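# Place rolled towel into cubby beside the other towel

## Task

Take the rolled-up towel lying on the table and set it inside the cubby so it rests on the cubby's floor next to the rolled-up towel already there; both towels must stay inside and remain rolled up, and the cubby must not be shifted from its spot.

## Robot and tools

ROBOT. Two seven-joint xArm7 arms, left_arm and right_arm, each ending in a parallel two-finger gripper. Joint order in every row and in every per-joint list of a result: waist (joint1), shoulder (joint2), upper arm roll (joint3), elbow (joint4), forearm roll (joint5), wrist pitch (joint6), wrist roll (joint7). Stated ranges in rad: waist -6.283 to 6.283, shoulder -2.059 to 2.094, upper arm roll -6.283 to 6.283, elbow -0.192 to 3.927, forearm roll -6.283 to 6.283, wrist pitch -1.693 to 3.142, wrist roll -6.283 to 6.283. A real end may differ by up to 0.010 rad from these.

FRAME. All hand positions, orientations and velocities are in the scene frame: origin at table-top height halfway between the nominal arm bases, +x out over the table, +z up, left_arm on the +y side (arm names do not match image sides). Calibrated bases: left_arm at (-0.019, +0.337, 0) m, right_arm at (-0.025, -0.436, 0) m, both facing almost exactly +x. Printed hand poses may be off by a few cm, more at long reach.

GRIPPER. Fingers point along the gripper's +z and close along its y. end_effector_position is the spot between the pads when closed, about 2 cm short of the fingertips; closing pushes the tips roughly 10 mm further along +z. Full open gap is 0.084 m.

execute_actions(actions, cameras). actions is a list of actions; each action is a list of up to 15 rows, each row lasting one 1/30 s step; if fewer than 15 rows are given, the last row repeats to fill the 15 steps (0.5 s per action). Every row is one list of 16 numbers in [-1, 1] covering both arms: left_arm's 7 joint values then its opening, then right_arm's 7 joint values then its opening. Joint values are offsets, scaled so 1.0 = 2.036 rad, measured from the Joint targets held when that action began (not from the previous row); sending the same offset in a new action moves further. Opening is absolute: +1 fully open, -1 closed. An action asking a joint more than 0.010 rad beyond its range is refused for both arms; a malformed first action rejects the whole call. An empty actions list just reports state and images. cameras: list of names (cam_high, cam_low, cam_roll_left, cam_roll_right, cam_left_wrist, cam_right_wrist), null/omitted/["all"] for all, [] for none.

move(target, speed, blend, opening_speed, blocking, cameras). target is one 16-number row in the same layout, or a list of up to 15 such rows forming waypoints; every row's joint values are offsets from the Joint targets at the call's start, not from the previous waypoint. All joints travel in step, so the hand follows a curve. speed: top rad/s of the joint with the longest travel, 0.01 to 2, default 0.5, one value or one per waypoint. blend: rad by which corners may be cut at intermediate waypoints, default 0. opening_speed: rate of finger change per second on the -1..+1 scale, at least 0.2. blocking=false returns after about 0.5 s while the move continues. Moves do not avoid obstacles or the other arm; faster moves and targets set deeper past contact press harder. The extra move: line reports done, off_target, moving, held or fault, plus limits=held and each arm's worst joint error above 0.01 rad.

wait(seconds 0 to 10) lets time pass with last commands held. stop brakes a running move. zoom_image(camera, region=[x0,y0,x1,y1] pixels, at most 504x504) enlarges part of a camera's latest image (images are 672x504). clear_fault(arm) clears a reported torque fault on that arm. read_manual gives licence texts only. finished_scene(scene) ends the current scene (pass its number); it is irreversible and the goal must hold without the robot.

RESULT LINES. Joint positions and Joint velocities: per arm, 7 joints then finger-pad gap (m). Joint targets: the base for your next offsets. Tool commands: current gripper commands; to keep a gripper unchanged, resend its value (0 means half-open, not 'no change'). grip_measured: measured opening on the command scale. Joint torques include the arm's own weight and carry offsets and noise. 'within noise' means the arm is still. 'joint sent to its limit' means a joint was clipped at its end. 'joint command not followed' means the clearance check between arms altered or blocked targets.

MOTION LIMITS. Targets move at most 3.14 rad/s and stay within 0.623 rad of measured angles; a step that would shift the gripper over 70 mm is scaled back, so large moves take several actions.

HOLDING. Command an opening well below grip_measured to squeeze; lower means firmer, up to about 24 N per pad. Fast closing can squeeze extra hard. Something may briefly tug a held object.

AVOID. Dropping the towel, releasing it while moving, knocking anything off the table, bumping or shoving the cubby, hard hits, and arm-to-arm contact (can end the scene). Contact torque at a joint's load limit (waist, shoulder 47.5; upper arm roll, elbow, forearm roll 28.5; wrist pitch, wrist roll 16 N m, held weight included) causes a TORQUE FAULT that stops the arm until clear_fault. Long holding, stretched poses or pushing at unreachable poses heat motors: MOTOR HOT appears at 65 °C, and at 80 °C an OVER-TEMPERATURE FAULT locks that arm for 30 to 60 s or more. To end a push, command targets back past the measured positions. The simulation keeps running while you think.

Each tool is called after "Emit:" by a JSON object that holds its "name" and its "arguments".

## Session

Emit:
{"name": "execute_actions", "arguments": {"actions": [], "cameras": ["cam_high","cam_roll_left","cam_roll_right"]}}

Emit:
{"name": "zoom_image", "arguments": {"camera": "cam_high", "region": [230, 100, 470, 310]}}

Scene clock: 0.00 s.
left_arm: end_effector_position=(+0.1159, -0.1395, +0.2324) grip_measured=+1.00 end_effector_quat_wxyz=(-0.172, -0.139, +0.928, -0.298) | right_arm: end_effector_position=(+0.6283, -0.4787, +0.1917) grip_measured=+1.00 end_effector_quat_wxyz=(-0.170, +0.942, +0.278, +0.081)
Joint positions: left_arm=[-1.771 -0.224 0.572 0.723 -0.777 0.508 2.283 0.084] | right_arm=[-0.219 0.689 0.051 1.949 0.361 1.29 -0.867 0.084]
Joint velocities: within noise
Joint torques (N m): no reading
Joint targets: left_arm=[-1.771 -0.224 0.572 0.723 -0.777 0.508 2.283] | right_arm=[-0.219 0.689 0.051 1.949 0.361 1.290 -0.867]
Tool commands: left_gripper/opening=+1.0 right_gripper/opening=+1.0
Images, in order (width x height): cam_high 672x504, cam_roll_left 672x504, cam_roll_right 672x504.

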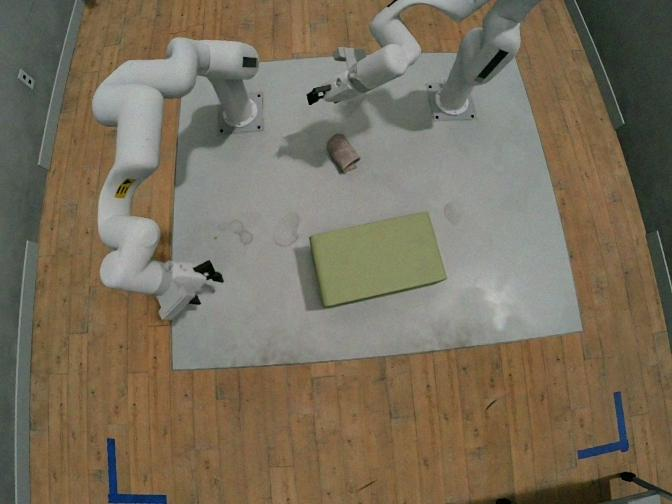

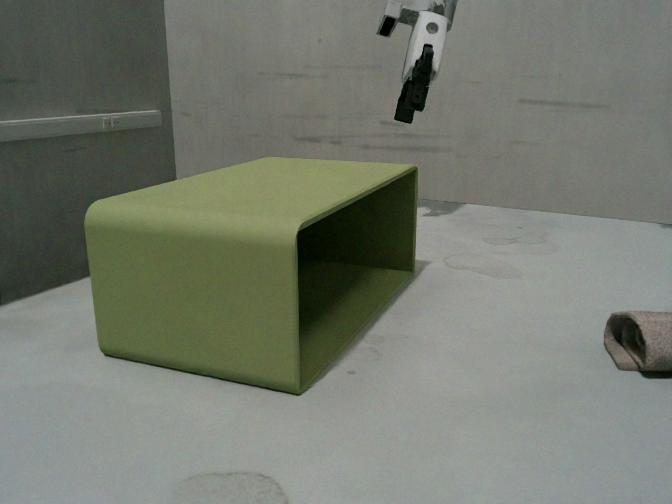

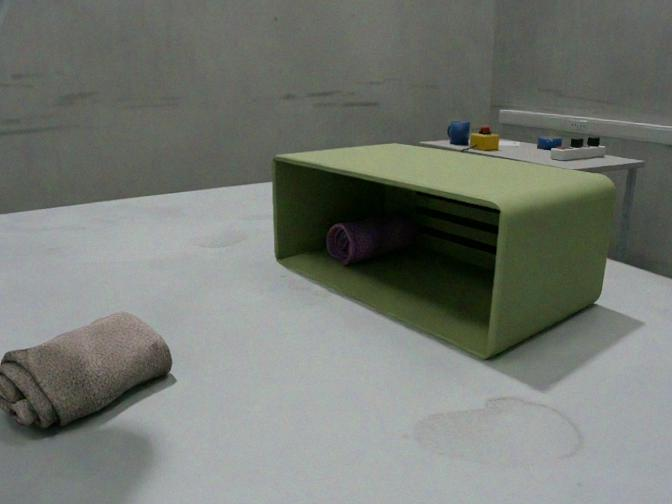

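Scaled by 2.100.

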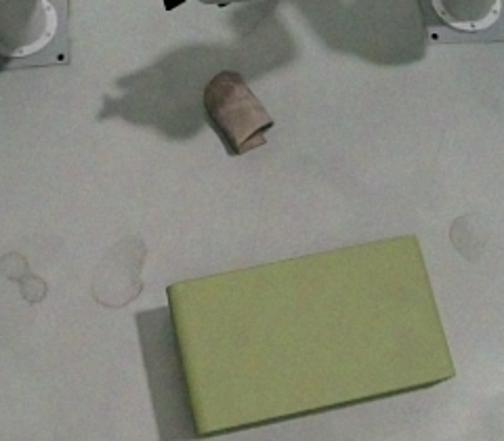

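Emit:
{"name": "move", "arguments": {"target": [[0.7,0,0,0,0,0,0,1,0.1,-0.25,-0.025,-0.25,-0.1,-0.05,-0.4,1],[0.933,0,0,0,0,0,0,1,0.6125,-0.4494,-0.025,-0.5668,-0.1773,-0.1321,-0.7834,1]], "speed": 1.4, "blend": 0.3, "cameras": ["cam_right_wrist","cam_high"]}}

Scene clock: 32.97 s.
left_arm: end_effector_position=(+0.3885, +0.6183, +0.2324) grip_measured=+1.00 end_effector_quat_wxyz=(-0.142, +0.836, -0.427, +0.314) | right_arm: end_effector_position=(+0.1816, -0.1008, +0.1999) grip_measured=+1.00 end_effector_quat_wxyz=(+0.000, -0.169, +0.986, +0.000)
Joint positions: left_arm=[0.128 -0.224 0.572 0.723 -0.777 0.508 2.283 0.084] | right_arm=[1.027 -0.226 0 0.795 0 1.021 -2.462 0.084]
Joint velocities: within noise
Joint torques (N m): left_arm=[1.21 -15.45 -2.01 14.64 0.95 -1.29 0.15] | right_arm=[1.12 -16.26 0.92 12.9 -0.55 -1.68 -0.68]
Joint targets: left_arm=[0.128 -0.224 0.572 0.723 -0.777 0.508 2.283] | right_arm=[1.027 -0.226 0.000 0.795 0.000 1.021 -2.462]
move: done
Images, in order (width x height): cam_high 672x504, cam_right_wrist 672x504.

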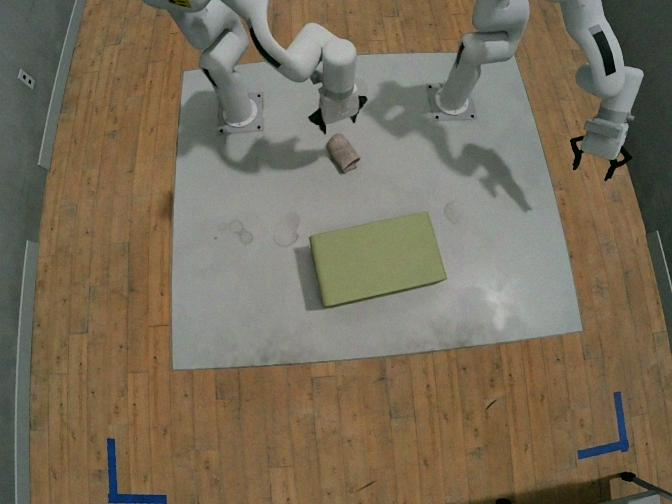

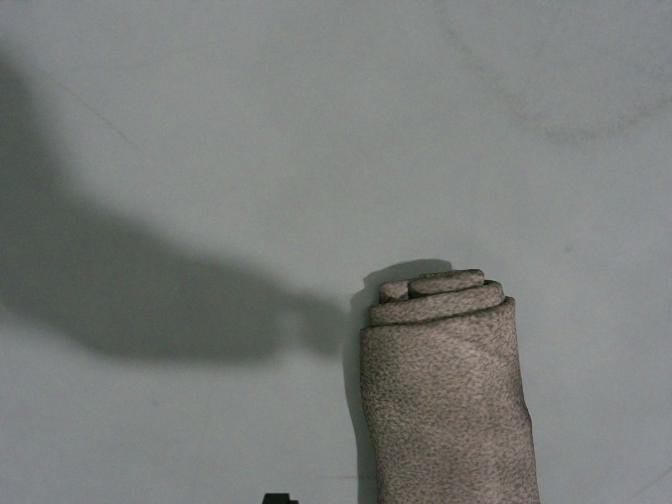

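Emit:
{"name": "move", "arguments": {"target": [[0,0,0,0,0,0,0,1,0.0187,0.1046,0,-0.0484,0,-0.153,-0.0309,1],[0,0,0,0,0,0,0,1,0.0187,0.194,0,-0.0668,0,-0.2608,-0.0309,1],[0,0,0,0,0,0,0,1,0.0187,0.194,0,-0.0668,0,-0.2608,-0.0309,0.15]], "speed": [0.7,0.4,0.4], "blend": [0.03,0,0], "opening_speed": 1.5, "cameras": ["cam_right_wrist","cam_roll_right"]}}

Scene clock: 52.53 s.
left_arm: end_effector_position=(+0.3885, +0.6184, +0.2324) grip_measured=+1.00 end_effector_quat_wxyz=(-0.142, +0.836, -0.427, +0.314) | right_arm: end_effector_position=(+0.1749, -0.0821, +0.0299) grip_measured=+0.16 end_effector_quat_wxyz=(+0.000, -0.219, +0.976, +0.000)
Joint positions: left_arm=[0.128 -0.224 0.572 0.723 -0.777 0.508 2.283 0.084] | right_arm=[1.065 0.169 0 0.659 0 0.49 -2.525 0.051]
Joint velocities: within noise
Joint torques (N m): left_arm=[0.91 -15.17 -1.58 14.52 0.93 -1.63 0.13] | right_arm=[0.85 -11.91 0.61 5.59 -0.14 -0.39 -0.58]
Joint targets: left_arm=[0.128 -0.224 0.572 0.723 -0.777 0.508 2.283] | right_arm=[1.065 0.169 0.000 0.659 0.000 0.490 -2.525]
move: done
Images, in order (width x height): cam_roll_right 672x504, cam_right_wrist 672x504.

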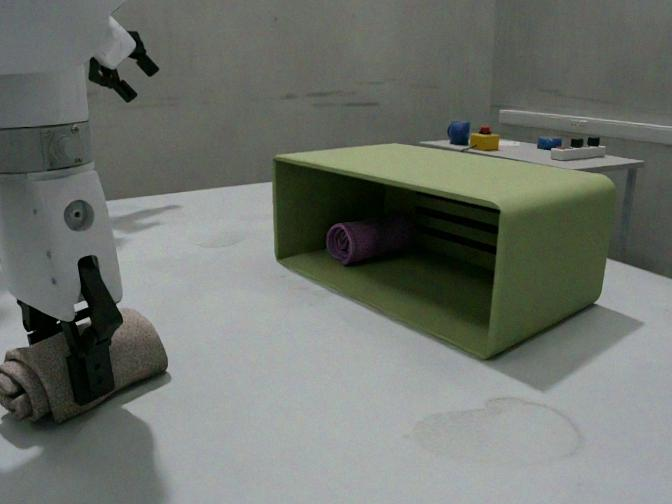

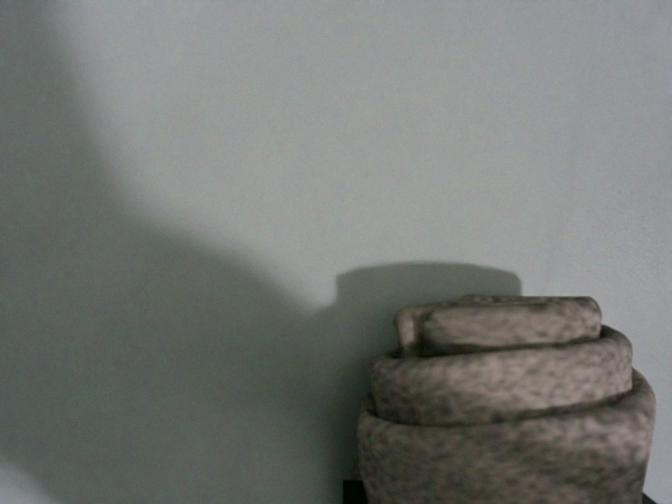

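Emit:
{"name": "move", "arguments": {"target": [[0,0,0,0,0,0,0,1,0,-0.0894,0,0.0184,0,0.1078,0,-0.1],[0,0,0,0,0,0,0,1,-0.1847,0.0437,0,0.0285,0,-0.2608,-0.0864,-0.1],[0,0,0,0,0,0,0,1,-0.2166,0.1734,0,0.2043,0,-0.2146,-0.1184,-0.1]], "speed": [0.6,0.7,0.4], "blend": [0.08,0.04,0], "cameras": ["cam_roll_right","cam_roll_left"]}}

Scene clock: 70.20 s.
left_arm: end_effector_position=(+0.3885, +0.6184, +0.2324) grip_measured=+1.00 end_effector_quat_wxyz=(-0.142, +0.836, -0.427, +0.314) | right_arm: end_effector_position=(+0.4847, -0.0750, +0.0598) grip_measured=-0.10 end_effector_quat_wxyz=(+0.217, -0.117, +0.962, +0.118)
Joint positions: left_arm=[0.128 -0.224 0.572 0.723 -0.777 0.508 2.283 0.084] | right_arm=[0.625 0.522 0 1.075 0 0.053 -2.766 0.04]
Joint velocities: within noise
Joint torques (N m): left_arm=[0.67 -14.89 -1.6 14.63 0.81 -1.65 0.1] | right_arm=[-1.35 -28.17 -0.3 12.82 0.24 -2.07 -0.67]
Joint targets: left_arm=[0.128 -0.224 0.572 0.723 -0.777 0.508 2.283] | right_arm=[0.625 0.522 0.000 1.075 0.000 0.053 -2.766]
move: done
Images, in order (width x height): cam_roll_left 672x504, cam_roll_right 672x504.

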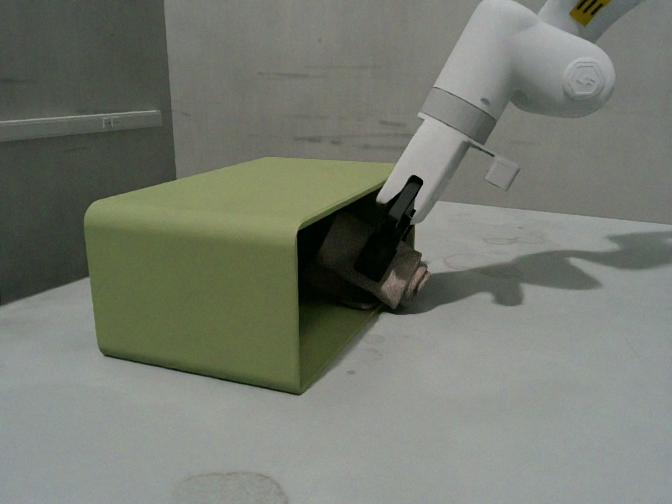

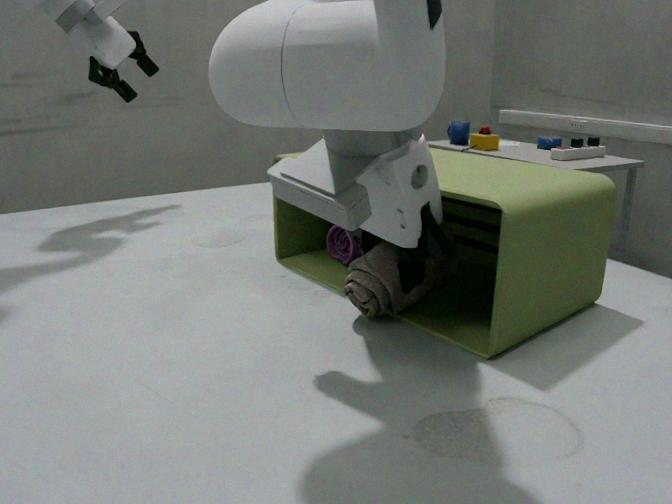

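Emit:
{"name": "move", "arguments": {"target": [[0,0,0,0,0,0,0,1,0,0,0,0,0,0,0,0.6],[0,0,0,0,0,0,0,1,0,-0.1586,0,-0.0857,0,0.0729,0,0.6],[0,0,0,0,0,0,0,1,0.0378,-0.1935,0,-0.2809,0,-0.2348,0,-0.4],[0,0,0,0,0,0,0,1,0.0378,-0.0167,0,-0.251,0,-0.3816,0,-0.4]], "speed": [0.5,0.5,0.8,0.6], "blend": [0,0.05,0.05,0], "opening_speed": 1, "cameras": ["cam_right_wrist","cam_roll_right","cam_roll_left"]}}

Scene clock: 99.17 s.
left_arm: end_effector_position=(+0.3885, +0.6184, +0.2324) grip_measured=+1.00 end_effector_quat_wxyz=(-0.142, +0.836, -0.427, +0.314) | right_arm: end_effector_position=(+0.3753, -0.1036, +0.0449) grip_measured=-0.42 end_effector_quat_wxyz=(+0.335, -0.146, +0.909, +0.198)
Joint positions: left_arm=[0.128 -0.224 0.572 0.723 -0.777 0.508 2.283 0.084] | right_arm=[0.701 0.488 0 0.564 0 -0.723 -2.766 0.026]
Joint velocities: within noise
Joint torques (N m): left_arm=[0.14 -14.85 -1.99 14.81 0.9 -1.58 0.13] | right_arm=[0.94 -21.18 -0.14 7 0.14 -2.56 -0.33]
Joint targets: left_arm=[0.128 -0.224 0.572 0.723 -0.777 0.508 2.283] | right_arm=[0.701 0.488 0.000 0.564 0.000 -0.723 -2.766]
move: done; blend cut to 0 rad at target 3
Images, in order (width x height): cam_roll_left 672x504, cam_roll_right 672x504, cam_right_wrist 672x504.

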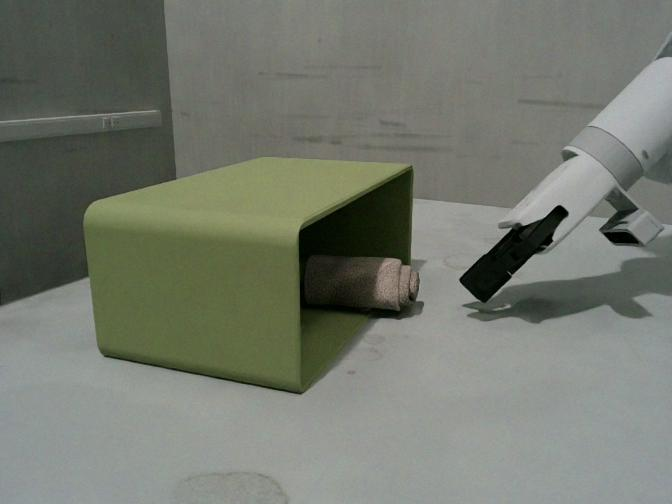

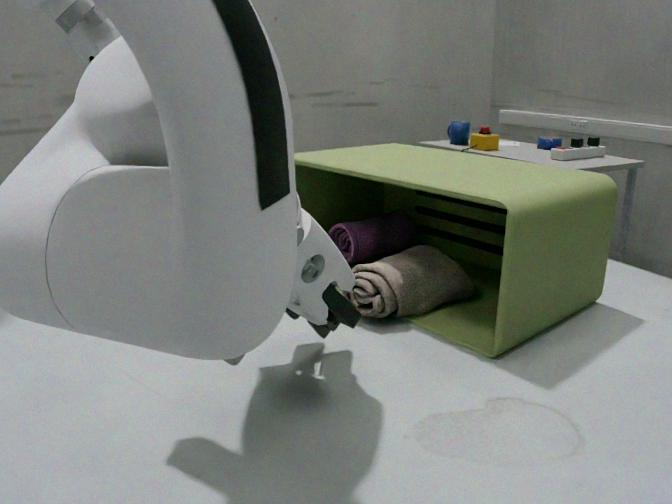

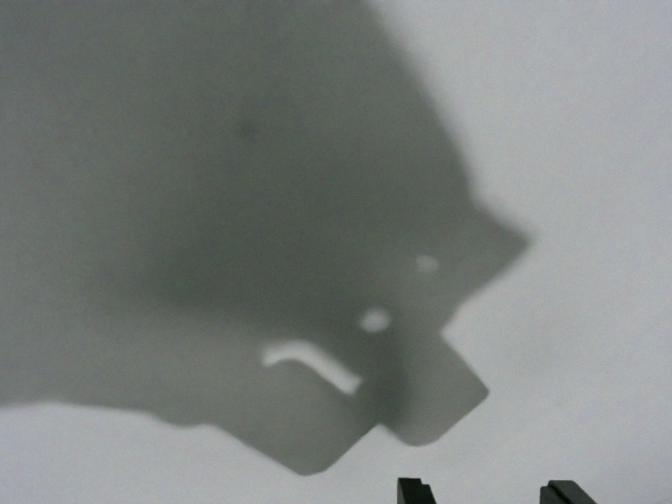

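Emit:
{"name": "move", "arguments": {"target": [[0,0,0,0,0,0,0,1,-0.0245,0.0432,0,0.1095,0,0.0663,0,-0.4],[0,0,0,0,0,0,0,1,-0.0442,0.0953,0,0.2274,0,0.1321,0,-0.4],[0,0,0,0,0,0,0,1,-0.0245,0.0432,0,0.1095,0,0.0663,0,-0.4]], "speed": [0.3,0.15,0.4], "blend": [0.04,0,0], "cameras": ["cam_roll_left","cam_roll_right"]}}

Scene clock: 108.47 s.
left_arm: end_effector_position=(+0.3885, +0.6184, +0.2324) grip_measured=+1.00 end_effector_quat_wxyz=(-0.142, +0.836, -0.427, +0.314) | right_arm: end_effector_position=(+0.4426, -0.0855, +0.0447) grip_measured=-0.42 end_effector_quat_wxyz=(+0.340, -0.123, +0.913, +0.190)
Joint positions: left_arm=[0.128 -0.224 0.572 0.723 -0.777 0.508 2.283 0.084] | right_arm=[0.652 0.576 0 0.787 0 -0.588 -2.766 0.026]
Joint velocities: within noise
Joint torques (N m): left_arm=[0.11 -14.85 -2.11 14.92 0.77 -1.52 0.1] | right_arm=[1.26 -27.04 -0.45 7.41 0.07 -2.43 -0.16]
Joint targets: left_arm=[0.128 -0.224 0.572 0.723 -0.777 0.508 2.283] | right_arm=[0.652 0.576 0.000 0.787 0.000 -0.589 -2.766]
move: done
Images, in order (width x height): cam_roll_left 672x504, cam_roll_right 672x504.

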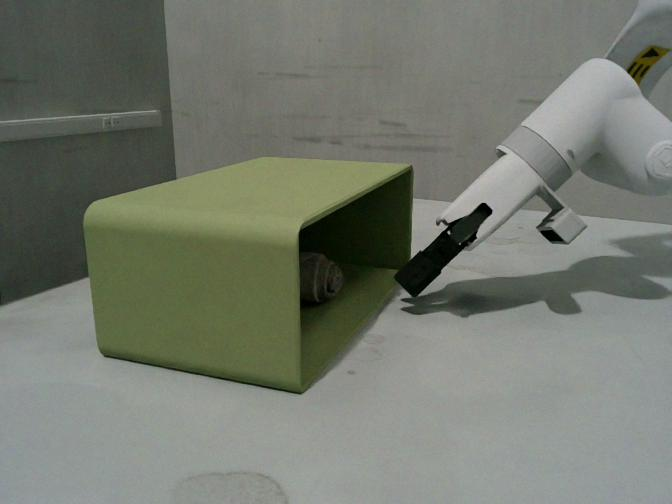

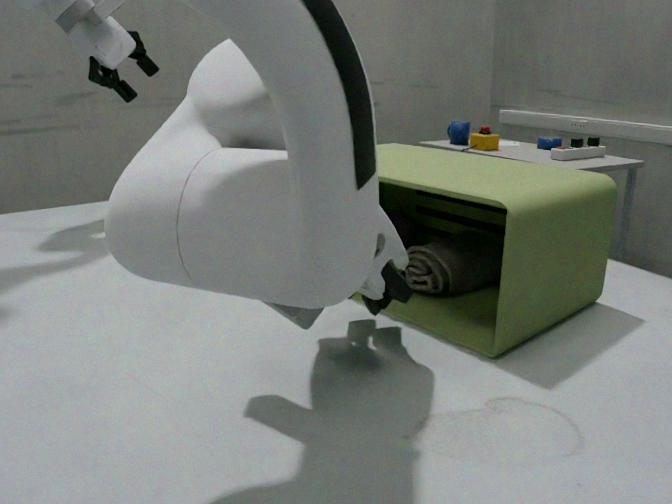

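Emit:
{"name": "finished_scene", "arguments": {"scene": 2}}

The scene is finished: the task was done.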